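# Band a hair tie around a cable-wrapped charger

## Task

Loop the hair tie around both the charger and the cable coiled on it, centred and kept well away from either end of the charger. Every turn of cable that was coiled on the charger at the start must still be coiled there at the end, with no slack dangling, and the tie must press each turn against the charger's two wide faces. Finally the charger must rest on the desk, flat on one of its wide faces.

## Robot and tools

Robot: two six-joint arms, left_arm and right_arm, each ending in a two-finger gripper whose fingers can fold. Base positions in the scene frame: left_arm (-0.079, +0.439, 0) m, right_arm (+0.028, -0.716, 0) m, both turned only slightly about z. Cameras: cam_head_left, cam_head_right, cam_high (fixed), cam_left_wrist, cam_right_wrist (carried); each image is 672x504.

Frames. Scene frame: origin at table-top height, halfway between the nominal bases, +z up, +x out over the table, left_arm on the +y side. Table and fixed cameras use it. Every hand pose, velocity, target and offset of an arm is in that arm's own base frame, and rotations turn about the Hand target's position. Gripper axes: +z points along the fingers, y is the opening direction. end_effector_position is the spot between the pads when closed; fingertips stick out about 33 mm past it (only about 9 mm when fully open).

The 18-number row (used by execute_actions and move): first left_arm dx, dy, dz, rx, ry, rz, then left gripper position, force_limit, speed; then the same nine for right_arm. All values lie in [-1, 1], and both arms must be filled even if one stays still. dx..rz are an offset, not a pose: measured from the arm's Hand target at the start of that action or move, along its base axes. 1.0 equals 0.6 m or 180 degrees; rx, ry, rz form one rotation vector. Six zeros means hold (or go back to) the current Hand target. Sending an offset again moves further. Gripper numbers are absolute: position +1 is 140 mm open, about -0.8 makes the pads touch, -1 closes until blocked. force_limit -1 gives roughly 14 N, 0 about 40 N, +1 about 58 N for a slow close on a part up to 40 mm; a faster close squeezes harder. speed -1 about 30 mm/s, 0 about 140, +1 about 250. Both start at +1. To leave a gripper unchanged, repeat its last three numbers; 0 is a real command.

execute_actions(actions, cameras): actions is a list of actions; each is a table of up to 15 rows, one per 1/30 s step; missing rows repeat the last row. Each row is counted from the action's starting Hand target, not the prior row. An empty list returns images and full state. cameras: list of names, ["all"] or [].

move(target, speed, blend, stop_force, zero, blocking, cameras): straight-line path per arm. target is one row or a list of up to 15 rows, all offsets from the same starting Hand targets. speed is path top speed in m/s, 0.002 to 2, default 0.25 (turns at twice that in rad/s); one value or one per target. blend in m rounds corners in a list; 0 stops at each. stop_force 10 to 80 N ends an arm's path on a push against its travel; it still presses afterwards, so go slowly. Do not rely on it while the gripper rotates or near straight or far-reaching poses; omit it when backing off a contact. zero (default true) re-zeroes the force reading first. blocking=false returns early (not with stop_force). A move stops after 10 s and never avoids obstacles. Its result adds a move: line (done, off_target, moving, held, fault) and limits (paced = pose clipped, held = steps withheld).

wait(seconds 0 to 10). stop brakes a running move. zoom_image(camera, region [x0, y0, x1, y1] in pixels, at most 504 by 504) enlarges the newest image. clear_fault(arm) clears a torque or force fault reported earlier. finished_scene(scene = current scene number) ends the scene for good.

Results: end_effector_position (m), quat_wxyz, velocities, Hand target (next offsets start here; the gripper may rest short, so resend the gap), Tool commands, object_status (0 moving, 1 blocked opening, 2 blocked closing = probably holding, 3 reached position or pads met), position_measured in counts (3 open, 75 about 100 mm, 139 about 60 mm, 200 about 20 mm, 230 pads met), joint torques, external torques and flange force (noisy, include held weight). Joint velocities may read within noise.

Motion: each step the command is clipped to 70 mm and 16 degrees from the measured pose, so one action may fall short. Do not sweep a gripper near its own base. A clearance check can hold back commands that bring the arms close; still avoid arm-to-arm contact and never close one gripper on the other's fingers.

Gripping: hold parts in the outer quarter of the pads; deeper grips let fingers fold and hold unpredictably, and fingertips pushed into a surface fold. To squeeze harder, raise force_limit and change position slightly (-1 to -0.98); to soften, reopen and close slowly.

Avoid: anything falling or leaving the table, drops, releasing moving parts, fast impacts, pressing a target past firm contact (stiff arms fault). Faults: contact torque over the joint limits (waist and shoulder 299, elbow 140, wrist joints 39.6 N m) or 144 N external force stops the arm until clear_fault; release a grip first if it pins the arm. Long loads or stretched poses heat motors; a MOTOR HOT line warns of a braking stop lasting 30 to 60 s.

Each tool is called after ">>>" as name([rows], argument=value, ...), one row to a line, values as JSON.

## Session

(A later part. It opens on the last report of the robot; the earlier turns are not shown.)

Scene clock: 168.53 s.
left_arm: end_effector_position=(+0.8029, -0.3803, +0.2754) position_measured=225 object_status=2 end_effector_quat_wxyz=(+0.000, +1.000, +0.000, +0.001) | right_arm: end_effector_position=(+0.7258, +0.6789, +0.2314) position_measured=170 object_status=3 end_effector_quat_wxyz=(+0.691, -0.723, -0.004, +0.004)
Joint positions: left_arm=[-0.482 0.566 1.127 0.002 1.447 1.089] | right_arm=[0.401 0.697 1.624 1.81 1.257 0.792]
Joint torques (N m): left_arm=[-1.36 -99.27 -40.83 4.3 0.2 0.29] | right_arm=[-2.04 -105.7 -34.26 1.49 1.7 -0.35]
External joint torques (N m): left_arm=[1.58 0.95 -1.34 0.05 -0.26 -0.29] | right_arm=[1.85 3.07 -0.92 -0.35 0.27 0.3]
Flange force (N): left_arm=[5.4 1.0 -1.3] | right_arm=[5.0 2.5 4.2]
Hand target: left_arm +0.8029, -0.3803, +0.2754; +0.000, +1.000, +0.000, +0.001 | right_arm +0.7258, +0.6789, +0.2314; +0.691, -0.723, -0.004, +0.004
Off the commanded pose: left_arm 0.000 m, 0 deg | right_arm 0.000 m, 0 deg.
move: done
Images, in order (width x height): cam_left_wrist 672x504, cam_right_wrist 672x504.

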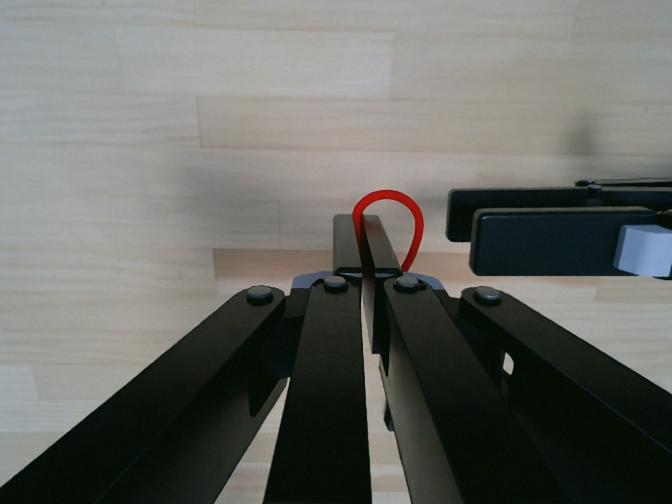

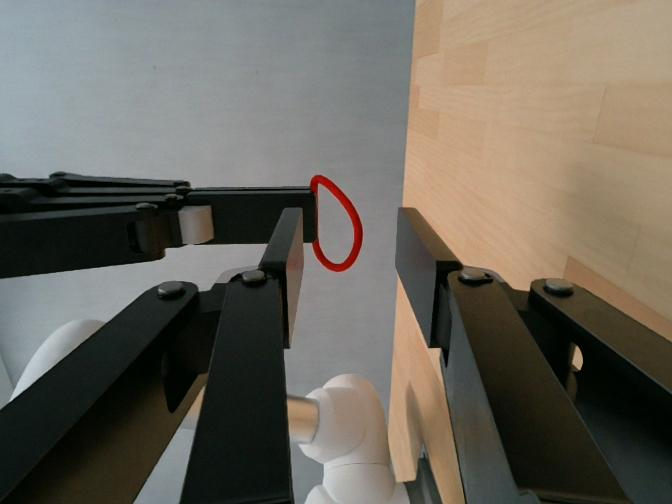

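>>> move(target=[0,0,0,0,0,0,-1,-1,-1,-0.007,0.03,-0.006,0,0,0,-0.324,-1,0], speed=0.05, cameras=["cam_right_wrist","cam_left_wrist"])

Scene clock: 176.07 s.
left_arm: end_effector_position=(+0.8029, -0.3803, +0.2754) position_measured=225 object_status=2 end_effector_quat_wxyz=(+0.000, +1.000, +0.000, +0.001) | right_arm: end_effector_position=(+0.7216, +0.6969, +0.2278) position_measured=170 object_status=3 end_effector_quat_wxyz=(+0.691, -0.723, -0.004, +0.004)
Joint positions: left_arm=[-0.482 0.566 1.127 0.002 1.447 1.089] | right_arm=[0.423 0.706 1.615 1.827 1.241 0.788]
Joint torques (N m): left_arm=[-1.09 -99.22 -40.66 4.26 0.22 0.3] | right_arm=[-2.05 -106.49 -34.56 1.44 1.65 -0.32]
External joint torques (N m): left_arm=[1.03 0.78 -1.58 0.1 -0.27 -0.3] | right_arm=[2.08 2.9 -0.78 -0.38 0.34 0.27]
Flange force (N): left_arm=[5.4 1.7 -1.7] | right_arm=[4.3 2.4 4.3]
Hand target: left_arm +0.8029, -0.3803, +0.2754; +0.000, +1.000, +0.000, +0.001 | right_arm +0.7216, +0.6969, +0.2278; +0.691, -0.723, -0.004, +0.004
Off the commanded pose: left_arm 0.000 m, 0 deg | right_arm 0.000 m, 0 deg.
move: done
Images, in order (width x height): cam_left_wrist 672x504, cam_right_wrist 672x504.

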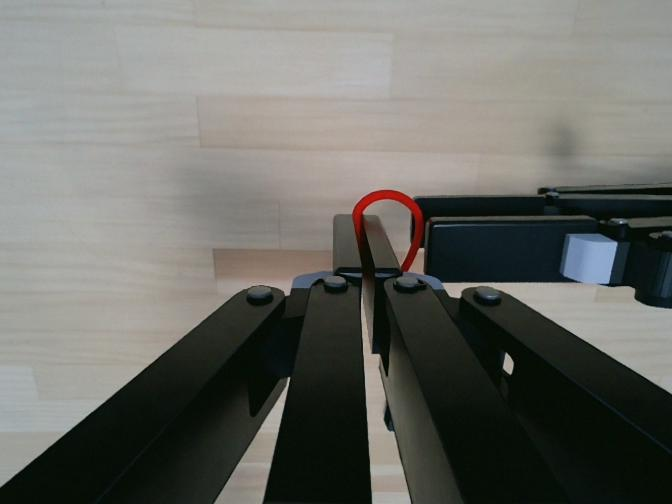

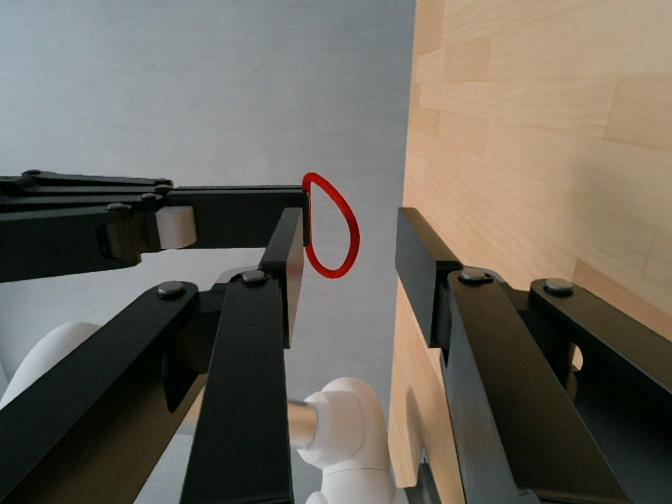

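>>> move(target=[0,0,0,0,0,0,-1,-1,-1,-0.007,0.008,0,0,0,0,-0.324,-1,0], speed=0.05)

>>> move(target=[0,0,0,0,0,0,-1,-1,-1,0,0,0,0,0,0,-1,-1,-1], cameras=["cam_right_wrist","cam_left_wrist","cam_high"])

Scene clock: 184.40 s.
left_arm: end_effector_position=(+0.8029, -0.3803, +0.2754) position_measured=225 object_status=2 end_effector_quat_wxyz=(+0.000, +1.000, +0.000, +0.001) | right_arm: end_effector_position=(+0.7174, +0.7017, +0.2278) position_measured=170 object_status=3 end_effector_quat_wxyz=(+0.691, -0.723, -0.004, +0.004)
Joint positions: left_arm=[-0.482 0.566 1.127 0.002 1.447 1.089] | right_arm=[0.431 0.704 1.619 1.833 1.236 0.784]
Joint torques (N m): left_arm=[-1.57 -99.16 -40.62 4.25 0.16 0.33] | right_arm=[-2.15 -106.42 -34.44 1.4 1.73 -0.38]
External joint torques (N m): left_arm=[1.69 0.61 -1.64 0.11 -0.22 -0.33] | right_arm=[2.1 2.74 -0.93 -0.36 0.26 0.33]
Flange force (N): left_arm=[5.7 1.0 -1.9] | right_arm=[4.4 2.0 4.5]
Hand target: left_arm +0.8029, -0.3803, +0.2754; +0.000, +1.000, +0.000, +0.001 | right_arm +0.7174, +0.7017, +0.2278; +0.691, -0.723, -0.004, +0.004
Off the commanded pose: left_arm 0.000 m, 0 deg | right_arm 0.000 m, 0 deg.
move: done

Scene clock: 185.77 s.
left_arm: end_effector_position=(+0.8029, -0.3803, +0.2754) position_measured=225 object_status=2 end_effector_quat_wxyz=(+0.000, +1.000, +0.000, +0.001) | right_arm: end_effector_position=(+0.7174, +0.7017, +0.2278) position_measured=225 object_status=0 end_effector_quat_wxyz=(+0.691, -0.723, -0.004, +0.004)
Joint positions: left_arm=[-0.482 0.566 1.127 0.002 1.447 1.089] | right_arm=[0.431 0.704 1.619 1.833 1.236 0.784]
Joint torques (N m): left_arm=[-1.31 -99.03 -40.72 4.3 0.18 0.32] | right_arm=[-1.94 -106.47 -34.47 1.42 1.72 -0.38]
External joint torques (N m): left_arm=[1.8 0.64 -1.45 0.06 -0.23 -0.32] | right_arm=[1.88 3.18 -0.72 -0.38 0.28 0.33]
Flange force (N): left_arm=[5.3 0.7 -1.6] | right_arm=[4.6 2.6 4.3]
Hand target: left_arm +0.8029, -0.3803, +0.2754; +0.000, +1.000, +0.000, +0.001 | right_arm +0.7174, +0.7017, +0.2278; +0.691, -0.723, -0.004, +0.004
Off the commanded pose: left_arm 0.000 m, 0 deg | right_arm 0.000 m, 0 deg.
move: done
Images, in order (width x height): cam_high 672x504, cam_left_wrist 672x504, cam_right_wrist 672x504.

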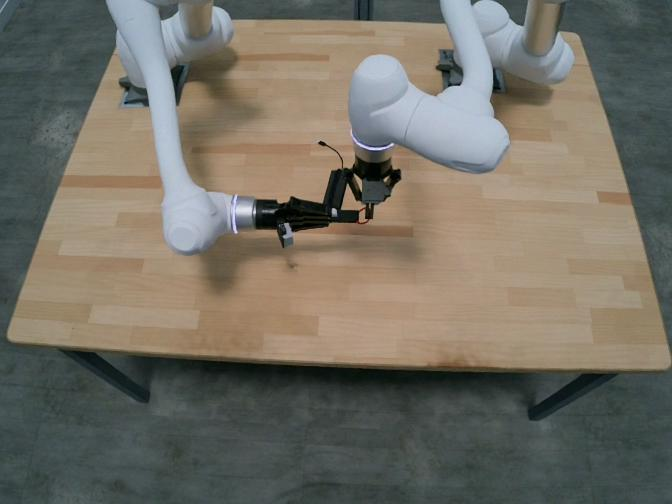

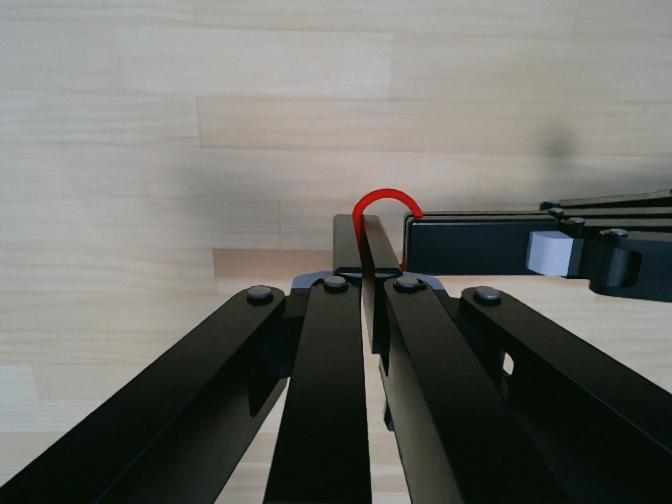

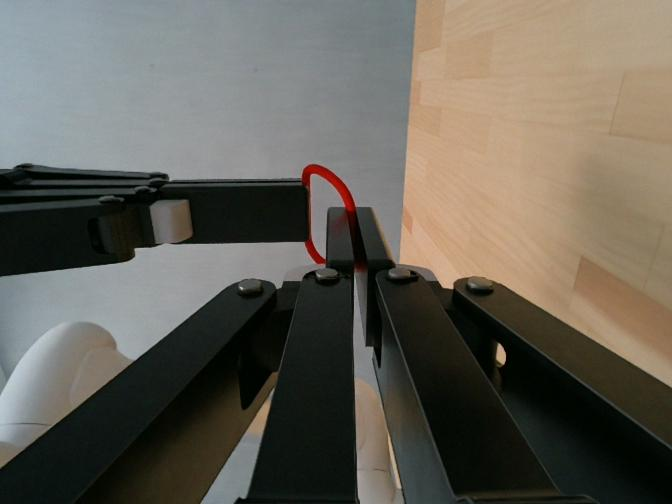

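>>> move([
  [0,0,0,0,0,0,-0.66,-1,-0.5,0,0,0,0,0,0,-1,-1,-1],
  [0,0,0.15,0,0,0,-0.66,-1,-0.5,0,0,0,0,0,0,-1,-1,-1],
], speed=0.08, cameras=["cam_right_wrist","cam_left_wrist","cam_high"])

Scene clock: 191.90 s.
left_arm: end_effector_position=(+0.8029, -0.3803, +0.3654) position_measured=213 object_status=3 end_effector_quat_wxyz=(+0.000, +1.000, +0.000, +0.001) | right_arm: end_effector_position=(+0.7174, +0.7017, +0.2278) position_measured=225 object_status=2 end_effector_quat_wxyz=(+0.691, -0.723, -0.004, +0.004)
Joint positions: left_arm=[-0.482 0.558 0.978 0.002 1.604 1.089] | right_arm=[0.431 0.704 1.619 1.833 1.236 0.784]
Joint torques (N m): left_arm=[-1.16 -99.17 -41.12 4.28 0.24 0.34] | right_arm=[-1.89 -106.35 -34.52 1.48 1.76 -0.35]
External joint torques (N m): left_arm=[1.48 1.19 -1.34 0.11 -0.29 -0.34] | right_arm=[2.07 3.11 -0.53 -0.45 0.24 0.3]
Flange force (N): left_arm=[6.1 1.5 -2.1] | right_arm=[4.1 2.6 4.2]
Hand target: left_arm +0.8029, -0.3803, +0.3654; +0.000, +1.000, +0.000, +0.001 | right_arm +0.7174, +0.7017, +0.2278; +0.691, -0.723, -0.004, +0.004
Off the commanded pose: left_arm 0.000 m, 0 deg | right_arm 0.000 m, 0 deg.
move: done
Images, in order (width x height): cam_high 672x504, cam_left_wrist 672x504, cam_right_wrist 672x504.

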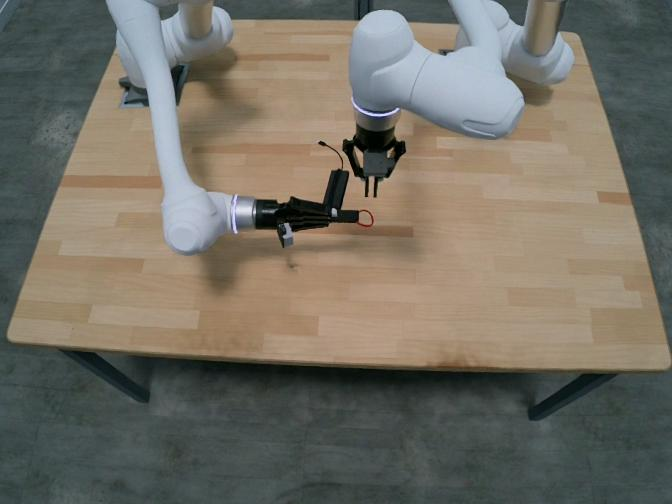

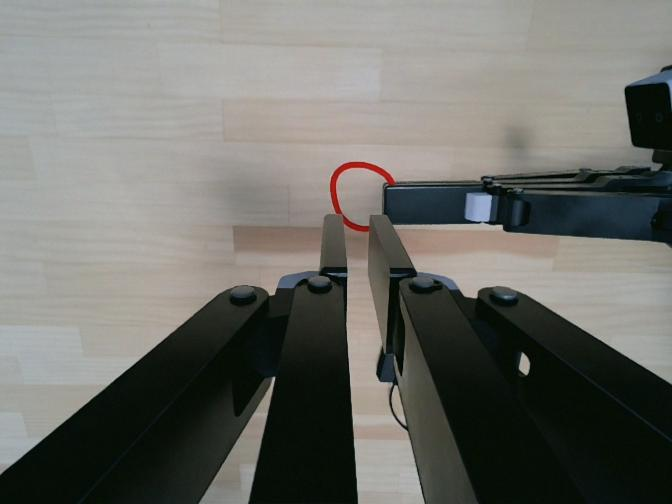

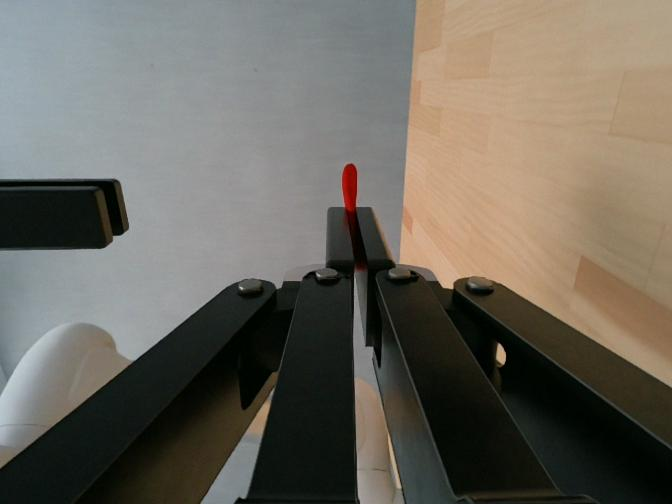

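>>> move(target=[-0.435,-0.122,-0.242,0,0,-0.064,1,-1,0.5,0,-0.25,0.1,0,-0.5,0,-1,-1,-1], cameras=["all"])

>>> zoom_image(camera="cam_left_wrist", region=[200, 100, 500, 450])

Scene clock: 205.70 s.
left_arm: end_effector_position=(+0.5419, -0.4535, +0.2202) position_measured=3 object_status=3 end_effector_quat_wxyz=(+0.000, +0.995, -0.100, +0.001) | right_arm: end_effector_position=(+0.7173, +0.5517, +0.2877) position_measured=225 object_status=2 end_effector_quat_wxyz=(+0.486, -0.514, -0.491, -0.508)
Joint positions: left_arm=[-0.746 0.295 1.628 0.002 1.217 1.025] | right_arm=[0.256 0.562 1.77 1.774 1.346 -0.782]
Joint torques (N m): left_arm=[-1.34 -71.83 -38.64 4.04 0.16 0.28] | right_arm=[-1.99 -93.42 -33.99 1.72 1.72 -0.29]
External joint torques (N m): left_arm=[1.61 1.25 -1.28 0.08 -0.21 -0.28] | right_arm=[2.12 2.17 -0.77 -0.41 0.28 0.29]
Flange force (N): left_arm=[4.9 0.5 -0.4] | right_arm=[-1.6 3.7 3.6]
Hand target: left_arm +0.5419, -0.4535, +0.2202; +0.000, +0.995, -0.100, +0.001 | right_arm +0.7174, +0.5517, +0.2878; +0.486, -0.514, -0.491, -0.508
Off the commanded pose: left_arm 0.000 m, 0 deg | right_arm 0.000 m, 0 deg.
move: done

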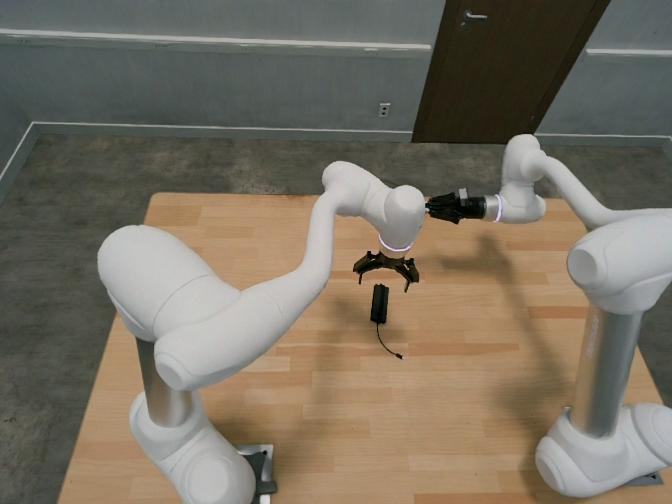

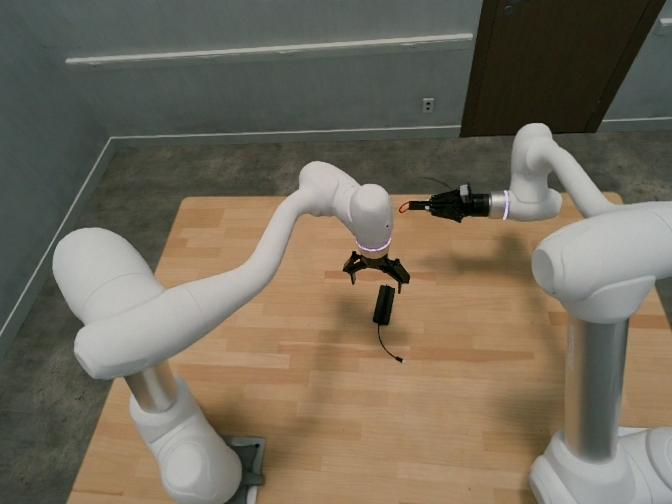

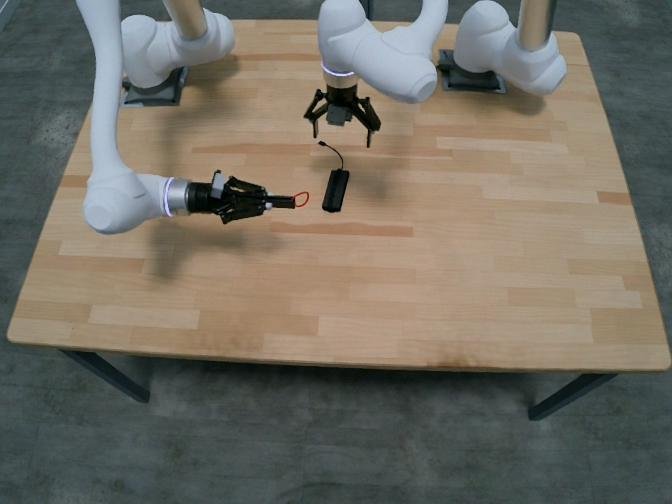

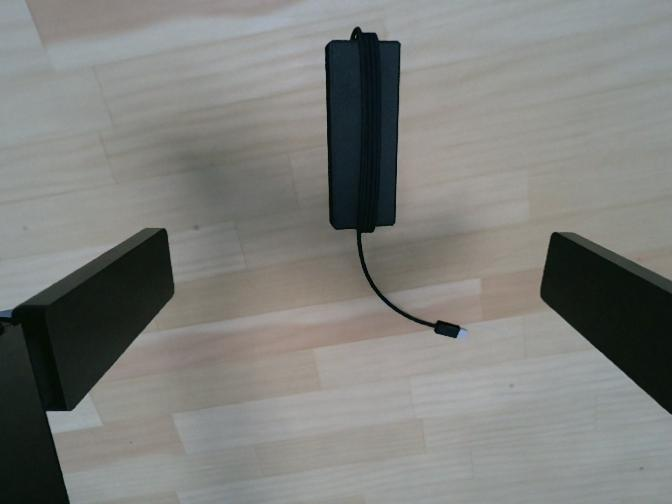

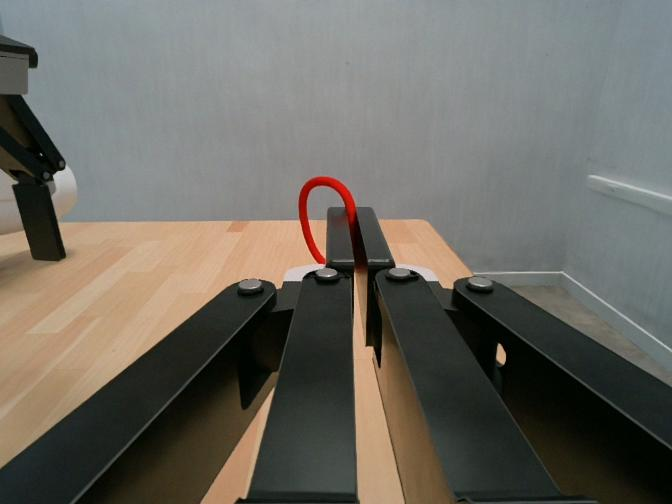

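Scaled by 1.440.

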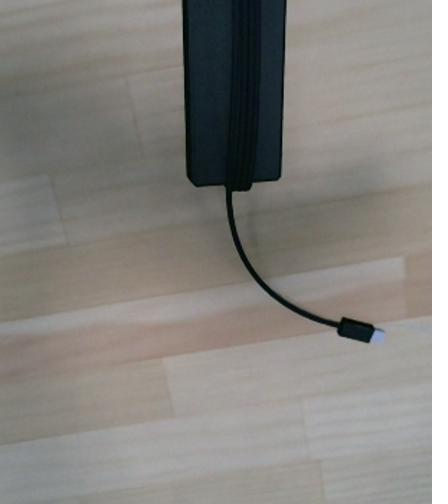

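>>> wait(seconds=0.5, cameras=["cam_right_wrist","cam_high","cam_head_right"])

>>> zoom_image(camera="cam_right_wrist", region=[240, 140, 440, 290])

>>> zoom_image(camera="cam_high", region=[240, 150, 360, 250])

>>> zoom_image(camera="cam_head_right", region=[380, 170, 480, 245])

Scene clock: 210.37 s.
left_arm: end_effector_position=(+0.5419, -0.4535, +0.2202) position_measured=3 object_status=3 end_effector_quat_wxyz=(+0.000, +0.995, -0.100, +0.001) | right_arm: end_effector_position=(+0.7174, +0.5517, +0.2878) position_measured=225 object_status=2 end_effector_quat_wxyz=(+0.486, -0.514, -0.491, -0.508)
Joint positions: left_arm=[-0.746 0.295 1.628 0.002 1.217 1.025] | right_arm=[0.256 0.562 1.77 1.774 1.346 -0.782]
Joint torques (N m): left_arm=[-1.16 -71.75 -38.45 4.04 0.18 0.33] | right_arm=[-2.02 -93.24 -34.01 1.7 1.71 -0.3]
External joint torques (N m): left_arm=[1.19 0.98 -1.55 0.09 -0.23 -0.33] | right_arm=[2.02 2.21 -0.73 -0.39 0.28 0.3]
Flange force (N): left_arm=[4.6 1.1 -0.8] | right_arm=[-1.7 3.7 3.5]
Hand target: left_arm +0.5419, -0.4535, +0.2202; +0.000, +0.995, -0.100, +0.001 | right_arm +0.7174, +0.5517, +0.2878; +0.486, -0.514, -0.491, -0.508
Tool commands: left_gripper/position=+1.0 left_gripper/force_limit=-1.0 left_gripper/speed=+0.5 right_gripper/position=-1.0 right_gripper/force_limit=-1.0 right_gripper/speed=-1.0
Off the commanded pose: left_arm 0.000 m, 0 deg | right_arm 0.000 m, 0 deg.
wait: 0.50 s; at rest from the start
Images, in order (width x height): cam_head_right 672x504, cam_high 672x504, cam_right_wrist 672x504.

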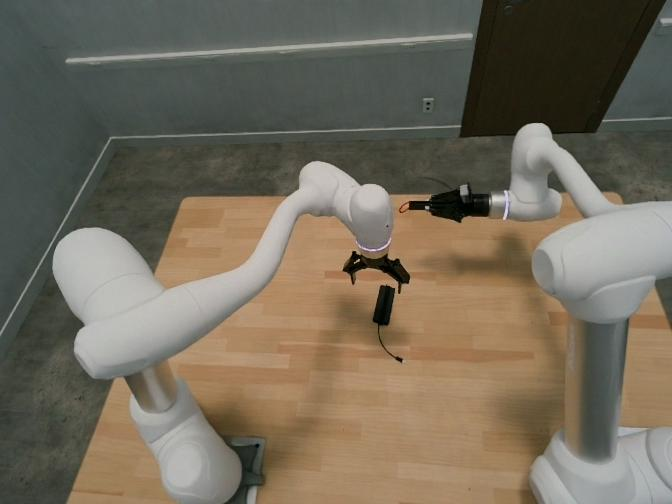

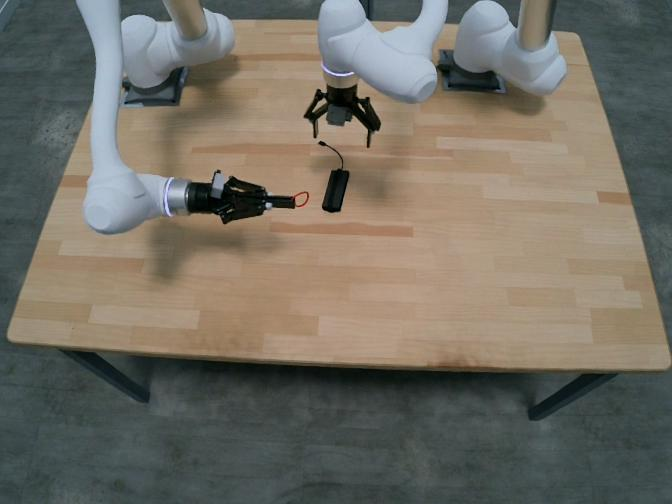

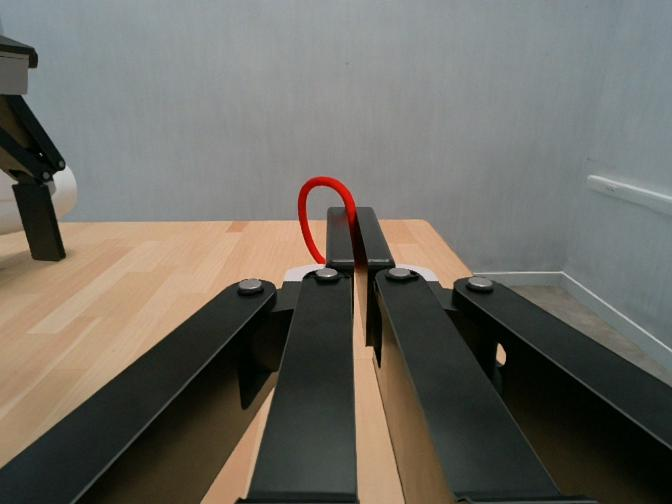

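Scaled by 2.520.

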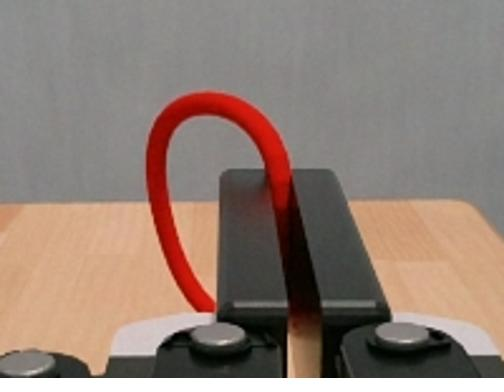

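Scaled by 4.200.

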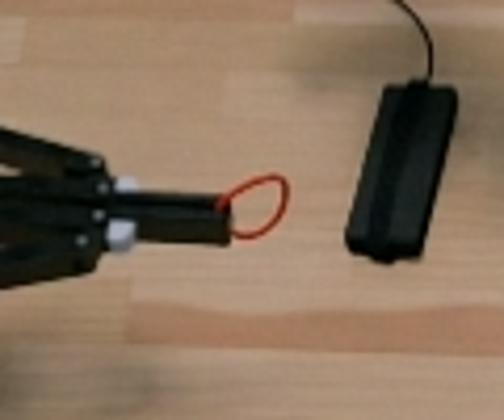

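Scaled by 5.040.

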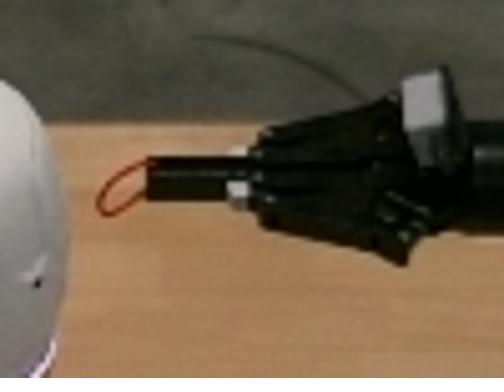

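>>> move([
  [-0.028,-0.016,-0.2,0,0,0,0.2,-1,0.5,0,0,0,0,0,0,-1,-1,-1],
  [-0.028,-0.016,-0.296,0,0,0,0.2,-1,0.5,0,0,0,0,0,0,-1,-1,-1],
], speed=[0.15,0.08], cameras=["cam_left_wrist","cam_high"])

Scene clock: 224.50 s.
left_arm: end_effector_position=(+0.5251, -0.4631, +0.0426) position_measured=104 object_status=3 end_effector_quat_wxyz=(+0.000, +0.995, -0.100, +0.001) | right_arm: end_effector_position=(+0.7174, +0.5517, +0.2878) position_measured=225 object_status=2 end_effector_quat_wxyz=(+0.486, -0.514, -0.491, -0.508)
Joint positions: left_arm=[-0.773 0.426 1.802 0.002 0.911 0.997] | right_arm=[0.256 0.562 1.77 1.774 1.346 -0.782]
Joint torques (N m): left_arm=[-1.19 -78.14 -32.54 3.33 0.19 0.36] | right_arm=[-1.96 -93.37 -34.04 1.7 1.7 -0.28]
External joint torques (N m): left_arm=[0.93 1.16 -1.14 0.14 -0.24 -0.35] | right_arm=[1.94 2.56 -0.52 -0.38 0.29 0.27]
Flange force (N): left_arm=[3.7 1.2 0.8] | right_arm=[-2.2 3.6 3.4]
Hand target: left_arm +0.5251, -0.4631, +0.0426; +0.000, +0.995, -0.100, +0.001 | right_arm +0.7174, +0.5517, +0.2878; +0.486, -0.514, -0.491, -0.508
Off the commanded pose: left_arm 0.000 m, 0 deg | right_arm 0.000 m, 0 deg.
move: done
Images, in order (width x height): cam_high 672x504, cam_left_wrist 672x504.

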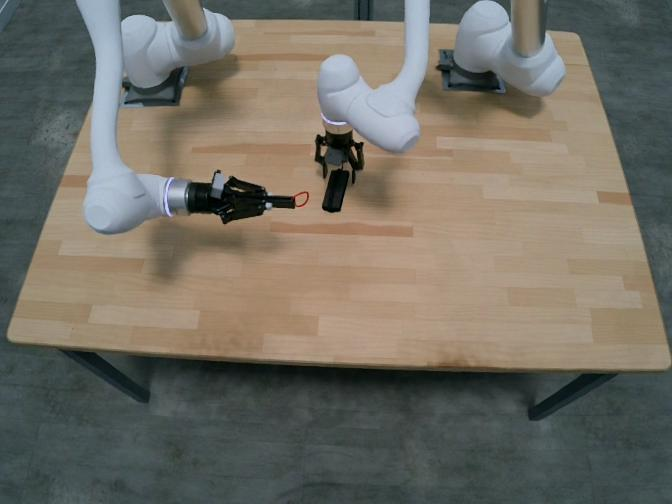

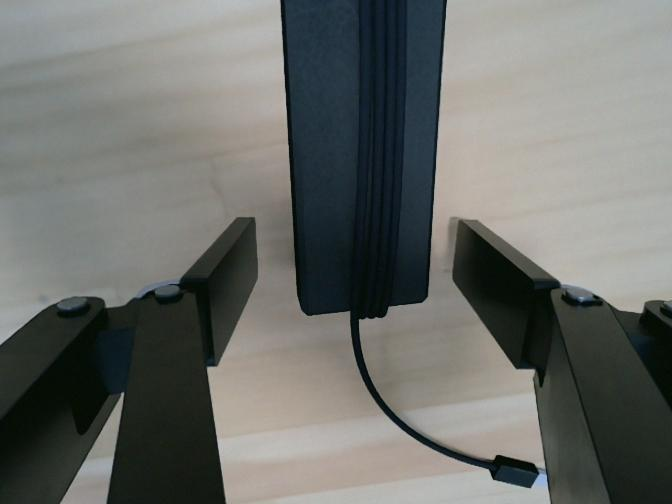

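>>> move(target=[0,0,0,0,0,0,-1,0,-1,0,0,0,0,0,0,-1,-1,-1], cameras=["cam_left_wrist"])

Scene clock: 230.83 s.
left_arm: end_effector_position=(+0.5251, -0.4631, +0.0426) position_measured=150 object_status=0 end_effector_quat_wxyz=(+0.000, +0.995, -0.100, +0.001) | right_arm: end_effector_position=(+0.7174, +0.5517, +0.2878) position_measured=225 object_status=2 end_effector_quat_wxyz=(+0.486, -0.514, -0.491, -0.508)
Joint positions: left_arm=[-0.773 0.426 1.802 0.002 0.911 0.997] | right_arm=[0.256 0.562 1.77 1.774 1.346 -0.782]
Joint torques (N m): left_arm=[-0.75 -73.01 -29.28 3.76 0.06 0.36] | right_arm=[-2.16 -93.27 -33.95 1.68 1.74 -0.29]
External joint torques (N m): left_arm=[0.35 -3.85 -4.37 -0.3 -0.12 -0.36] | right_arm=[1.69 2.61 -0.64 -0.33 0.25 0.29]
Flange force (N): left_arm=[3.4 2.0 -6.6] | right_arm=[-2.2 4.0 3.3]
Hand target: left_arm +0.5251, -0.4631, +0.0426; +0.000, +0.995, -0.100, +0.001 | right_arm +0.7174, +0.5517, +0.2878; +0.486, -0.514, -0.491, -0.508
Off the commanded pose: left_arm 0.000 m, 0 deg | right_arm 0.000 m, 0 deg.
move: done
Images, in order (width x height): cam_left_wrist 672x504.

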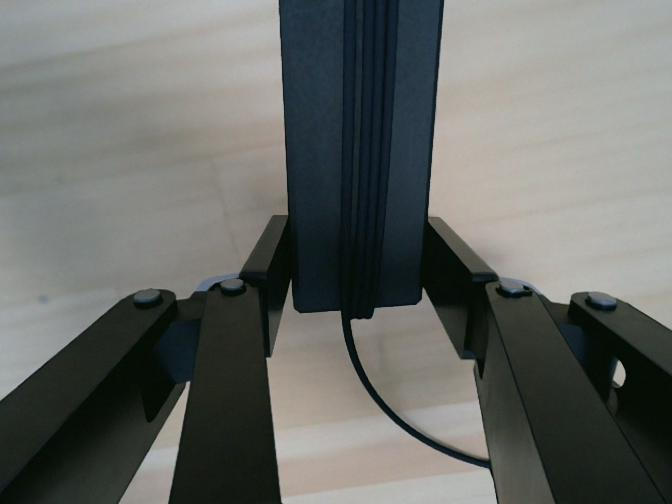

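>>> move(target=[0,0,0.06,0,0,0,-1,0,-1,0,0,0,0,0,0,-1,-1,-1], speed=0.03, cameras=["cam_left_wrist","cam_high"])

>>> zoom_image(camera="cam_high", region=[280, 110, 400, 220])

Scene clock: 235.10 s.
left_arm: end_effector_position=(+0.5251, -0.4631, +0.0785) position_measured=150 object_status=2 end_effector_quat_wxyz=(+0.000, +0.995, -0.100, +0.001) | right_arm: end_effector_position=(+0.7174, +0.5517, +0.2878) position_measured=225 object_status=2 end_effector_quat_wxyz=(+0.486, -0.514, -0.491, -0.508)
Joint positions: left_arm=[-0.773 0.391 1.777 0.002 0.972 0.998] | right_arm=[0.256 0.562 1.77 1.774 1.346 -0.782]
Joint torques (N m): left_arm=[-1.67 -78.29 -35.2 3.57 0.07 0.36] | right_arm=[-1.82 -93.46 -34.02 1.69 1.72 -0.29]
External joint torques (N m): left_arm=[1.78 3.22 0.1 0.06 -0.12 -0.36] | right_arm=[1.7 2.58 -0.78 -0.36 0.27 0.29]
Flange force (N): left_arm=[4.7 0.3 3.3] | right_arm=[-2.1 4.3 3.3]
Hand target: left_arm +0.5251, -0.4631, +0.0786; +0.000, +0.995, -0.100, +0.001 | right_arm +0.7174, +0.5517, +0.2878; +0.486, -0.514, -0.491, -0.508
Off the commanded pose: left_arm 0.000 m, 0 deg | right_arm 0.000 m, 0 deg.
move: done
Images, in order (width x height): cam_high 672x504, cam_left_wrist 672x504.

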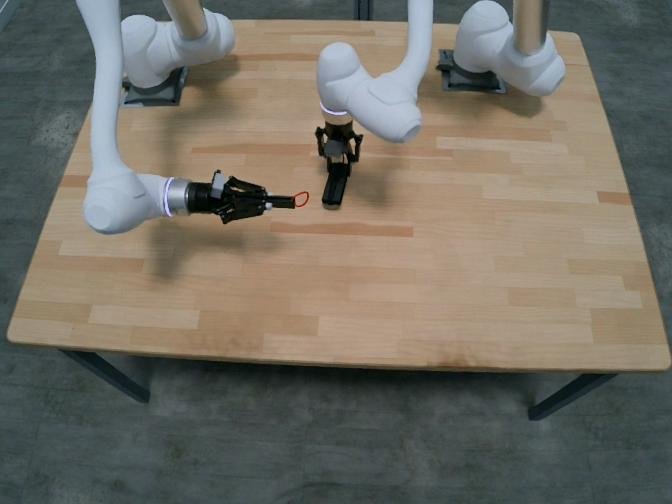

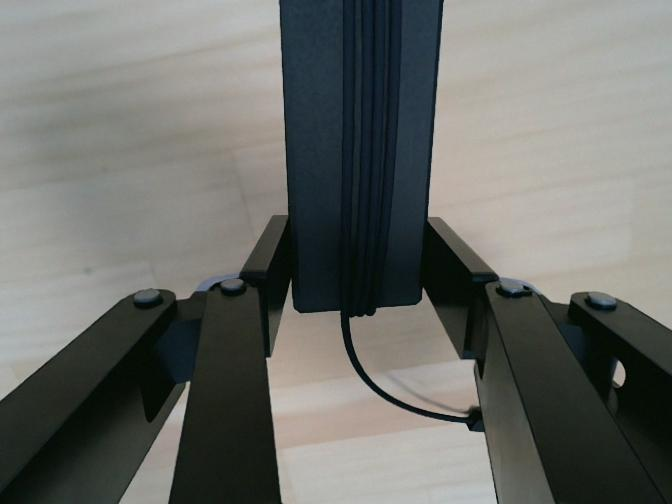

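Scaled by 4.200.

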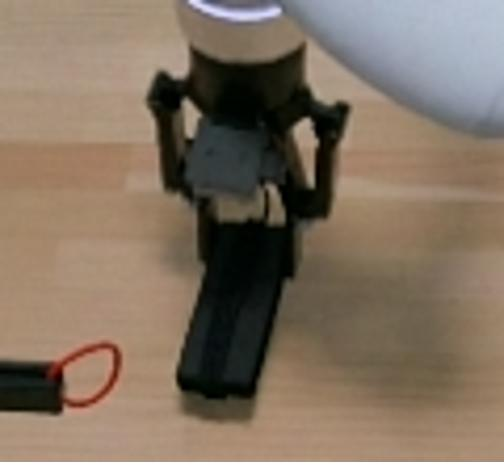

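>>> move(target=[0.034,0.066,0.419,0,0,0.064,-1,0,-1,-0.056,0.236,0.028,0,0,0.083,-1,-1,-1], speed=0.12, cameras=["all"])

>>> zoom_image(camera="cam_high", region=[270, 120, 430, 260])

>>> zoom_image(camera="cam_right_wrist", region=[200, 100, 460, 290])

Scene clock: 271.80 s.
left_arm: end_effector_position=(+0.5455, -0.4235, +0.3300) position_measured=150 object_status=2 end_effector_quat_wxyz=(+0.000, +1.000, +0.000, +0.001) | right_arm: end_effector_position=(+0.6838, +0.6933, +0.3046) position_measured=225 object_status=2 end_effector_quat_wxyz=(+0.548, -0.446, -0.554, -0.441)
Joint positions: left_arm=[-0.711 0.225 1.516 0.002 1.4 0.859] | right_arm=[0.413 0.674 1.525 1.679 1.405 -0.636]
Joint torques (N m): left_arm=[-1.07 -68.97 -42.08 4.35 0.14 0.33] | right_arm=[-1.86 -106.17 -36.93 2.25 1.42 -0.31]
External joint torques (N m): left_arm=[0.74 3.83 0.21 -0.03 -0.19 -0.33] | right_arm=[1.66 3.8 -0.4 -0.4 0.24 0.31]
Flange force (N): left_arm=[4.8 3.0 1.7] | right_arm=[-2.9 5.9 2.9]
Hand target: left_arm +0.5455, -0.4235, +0.3300; +0.000, +1.000, +0.000, +0.001 | right_arm +0.6838, +0.6933, +0.3046; +0.548, -0.446, -0.554, -0.441
Off the commanded pose: left_arm 0.000 m, 0 deg | right_arm 0.000 m, 0 deg.
move: done

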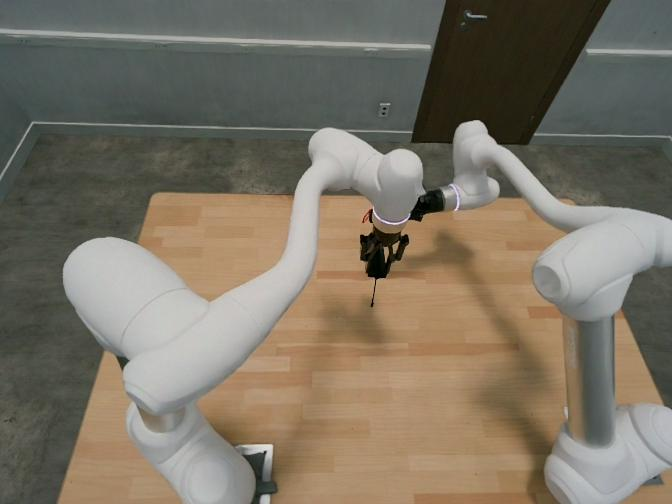

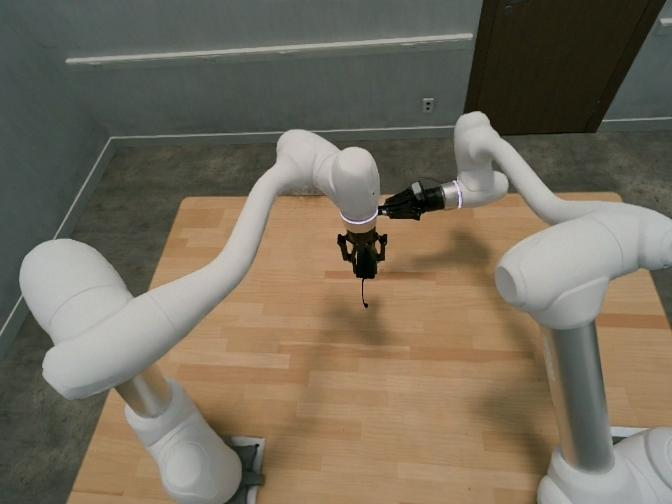

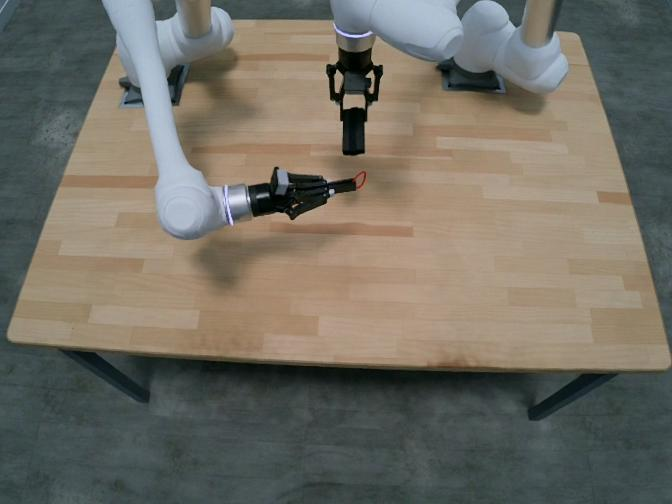

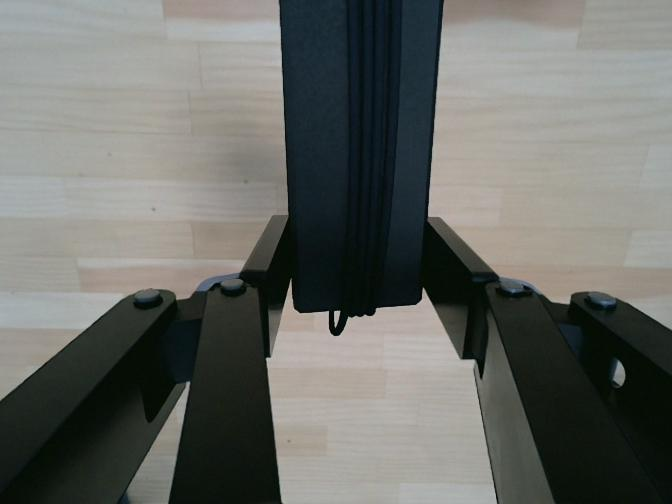

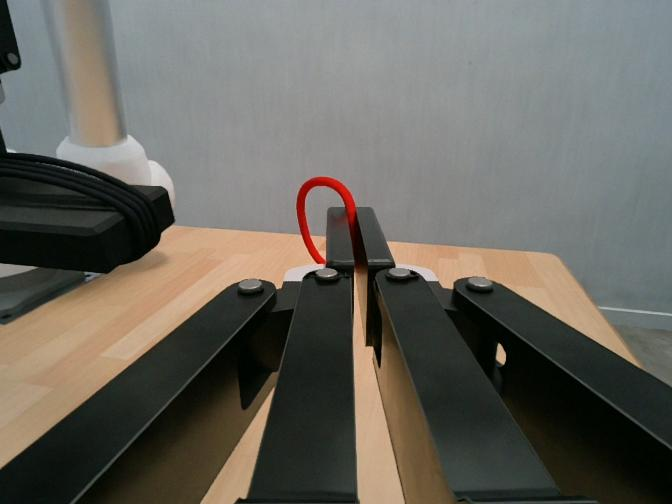

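Scaled by 3.150.

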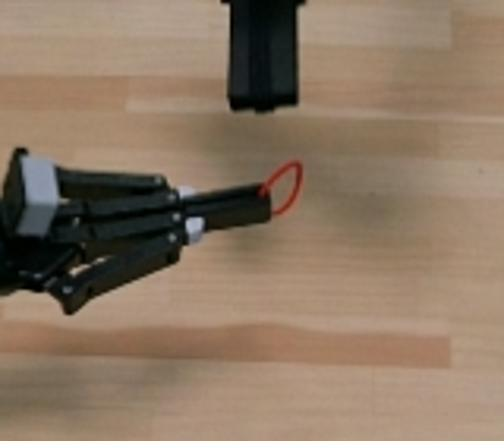

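Scaled by 1.938.

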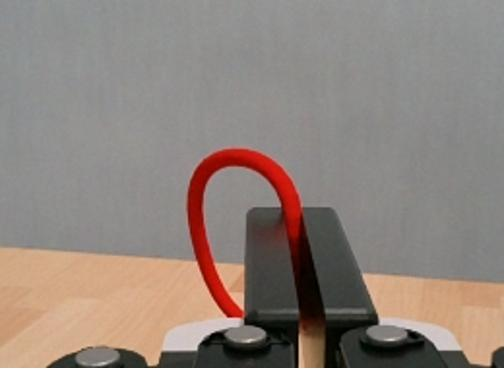

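>>> zoom_image(camera="cam_right_wrist", region=[0, 120, 220, 330])

Scaled by 2.291.

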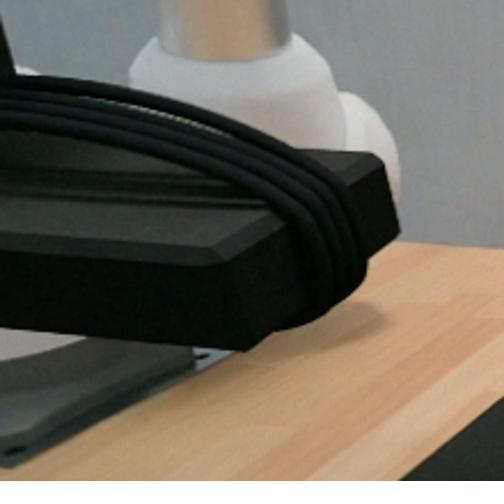

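>>> wait(seconds=0.1, cameras=["cam_head_left","cam_high","cam_right_wrist"])

>>> zoom_image(camera="cam_head_left", region=[345, 230, 425, 310])

>>> zoom_image(camera="cam_high", region=[315, 60, 395, 190])

Scene clock: 279.67 s.
left_arm: end_effector_position=(+0.5455, -0.4235, +0.3300) position_measured=150 object_status=2 end_effector_quat_wxyz=(+0.000, +1.000, +0.000, +0.001) | right_arm: end_effector_position=(+0.6838, +0.6933, +0.3046) position_measured=225 object_status=2 end_effector_quat_wxyz=(+0.548, -0.446, -0.554, -0.441)
Joint positions: left_arm=[-0.711 0.225 1.516 0.002 1.4 0.859] | right_arm=[0.413 0.674 1.525 1.679 1.405 -0.636]
Joint torques (N m): left_arm=[-1.17 -68.78 -42.05 4.32 0.1 0.27] | right_arm=[-2.25 -106.13 -36.85 2.25 1.44 -0.29]
External joint torques (N m): left_arm=[1.5 3.38 0.12 0.04 -0.15 -0.27] | right_arm=[2.22 3 -0.72 -0.39 0.24 0.29]
Flange force (N): left_arm=[5.2 1.8 1.4] | right_arm=[-2.0 5.5 3.5]
Hand target: left_arm +0.5455, -0.4235, +0.3300; +0.000, +1.000, +0.000, +0.001 | right_arm +0.6838, +0.6933, +0.3046; +0.548, -0.446, -0.554, -0.441
Tool commands: left_gripper/position=-1.0 left_gripper/force_limit=+0.0 left_gripper/speed=-1.0 right_gripper/position=-1.0 right_gripper/force_limit=-1.0 right_gripper/speed=-1.0
Off the commanded pose: left_arm 0.000 m, 0 deg | right_arm 0.000 m, 0 deg.
wait: 0.10 s; at rest from the start
Images, in order (width x height): cam_head_left 672x504, cam_high 672x504, cam_right_wrist 672x504.

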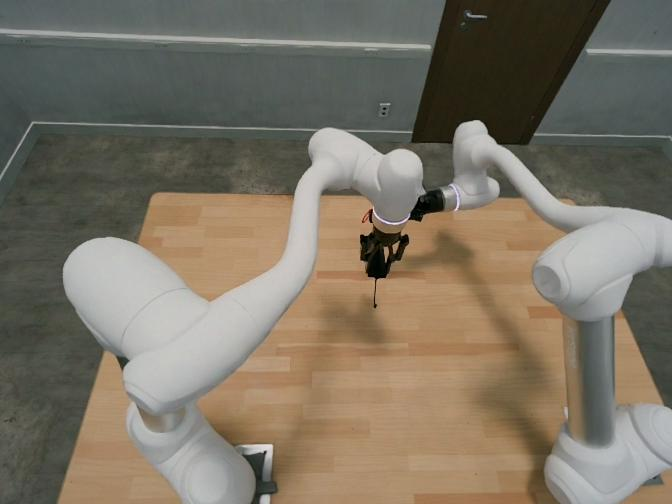

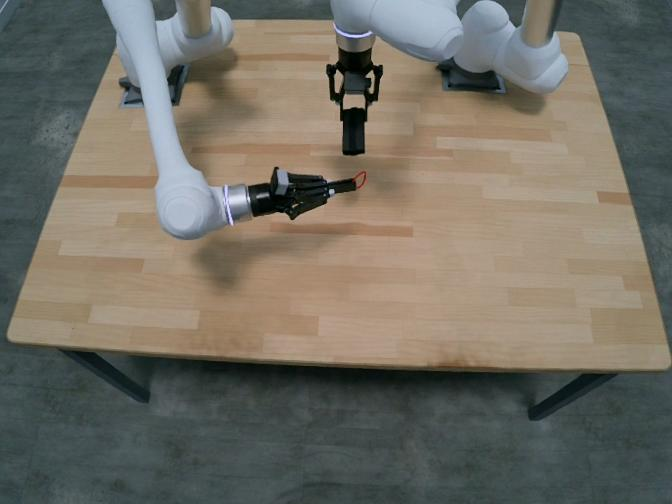

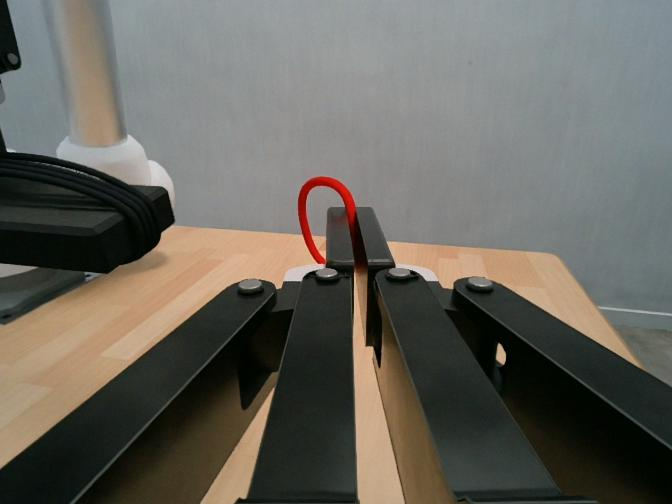

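Scaled by 6.300.

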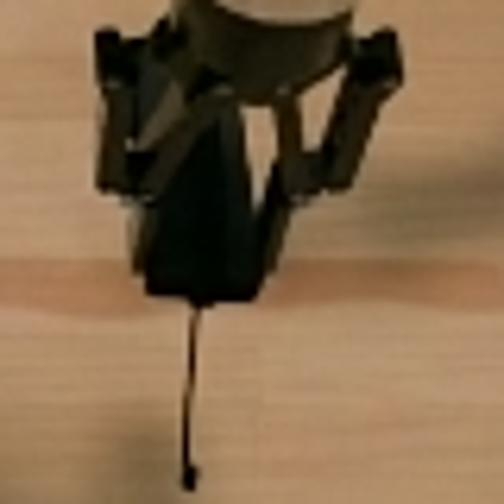

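Scaled by 3.877.

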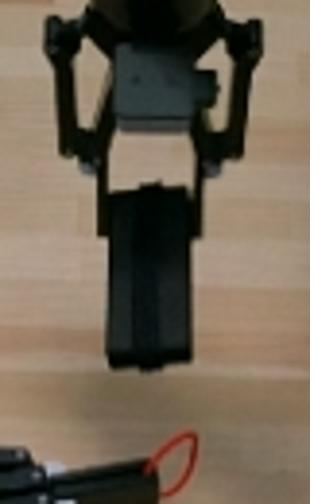

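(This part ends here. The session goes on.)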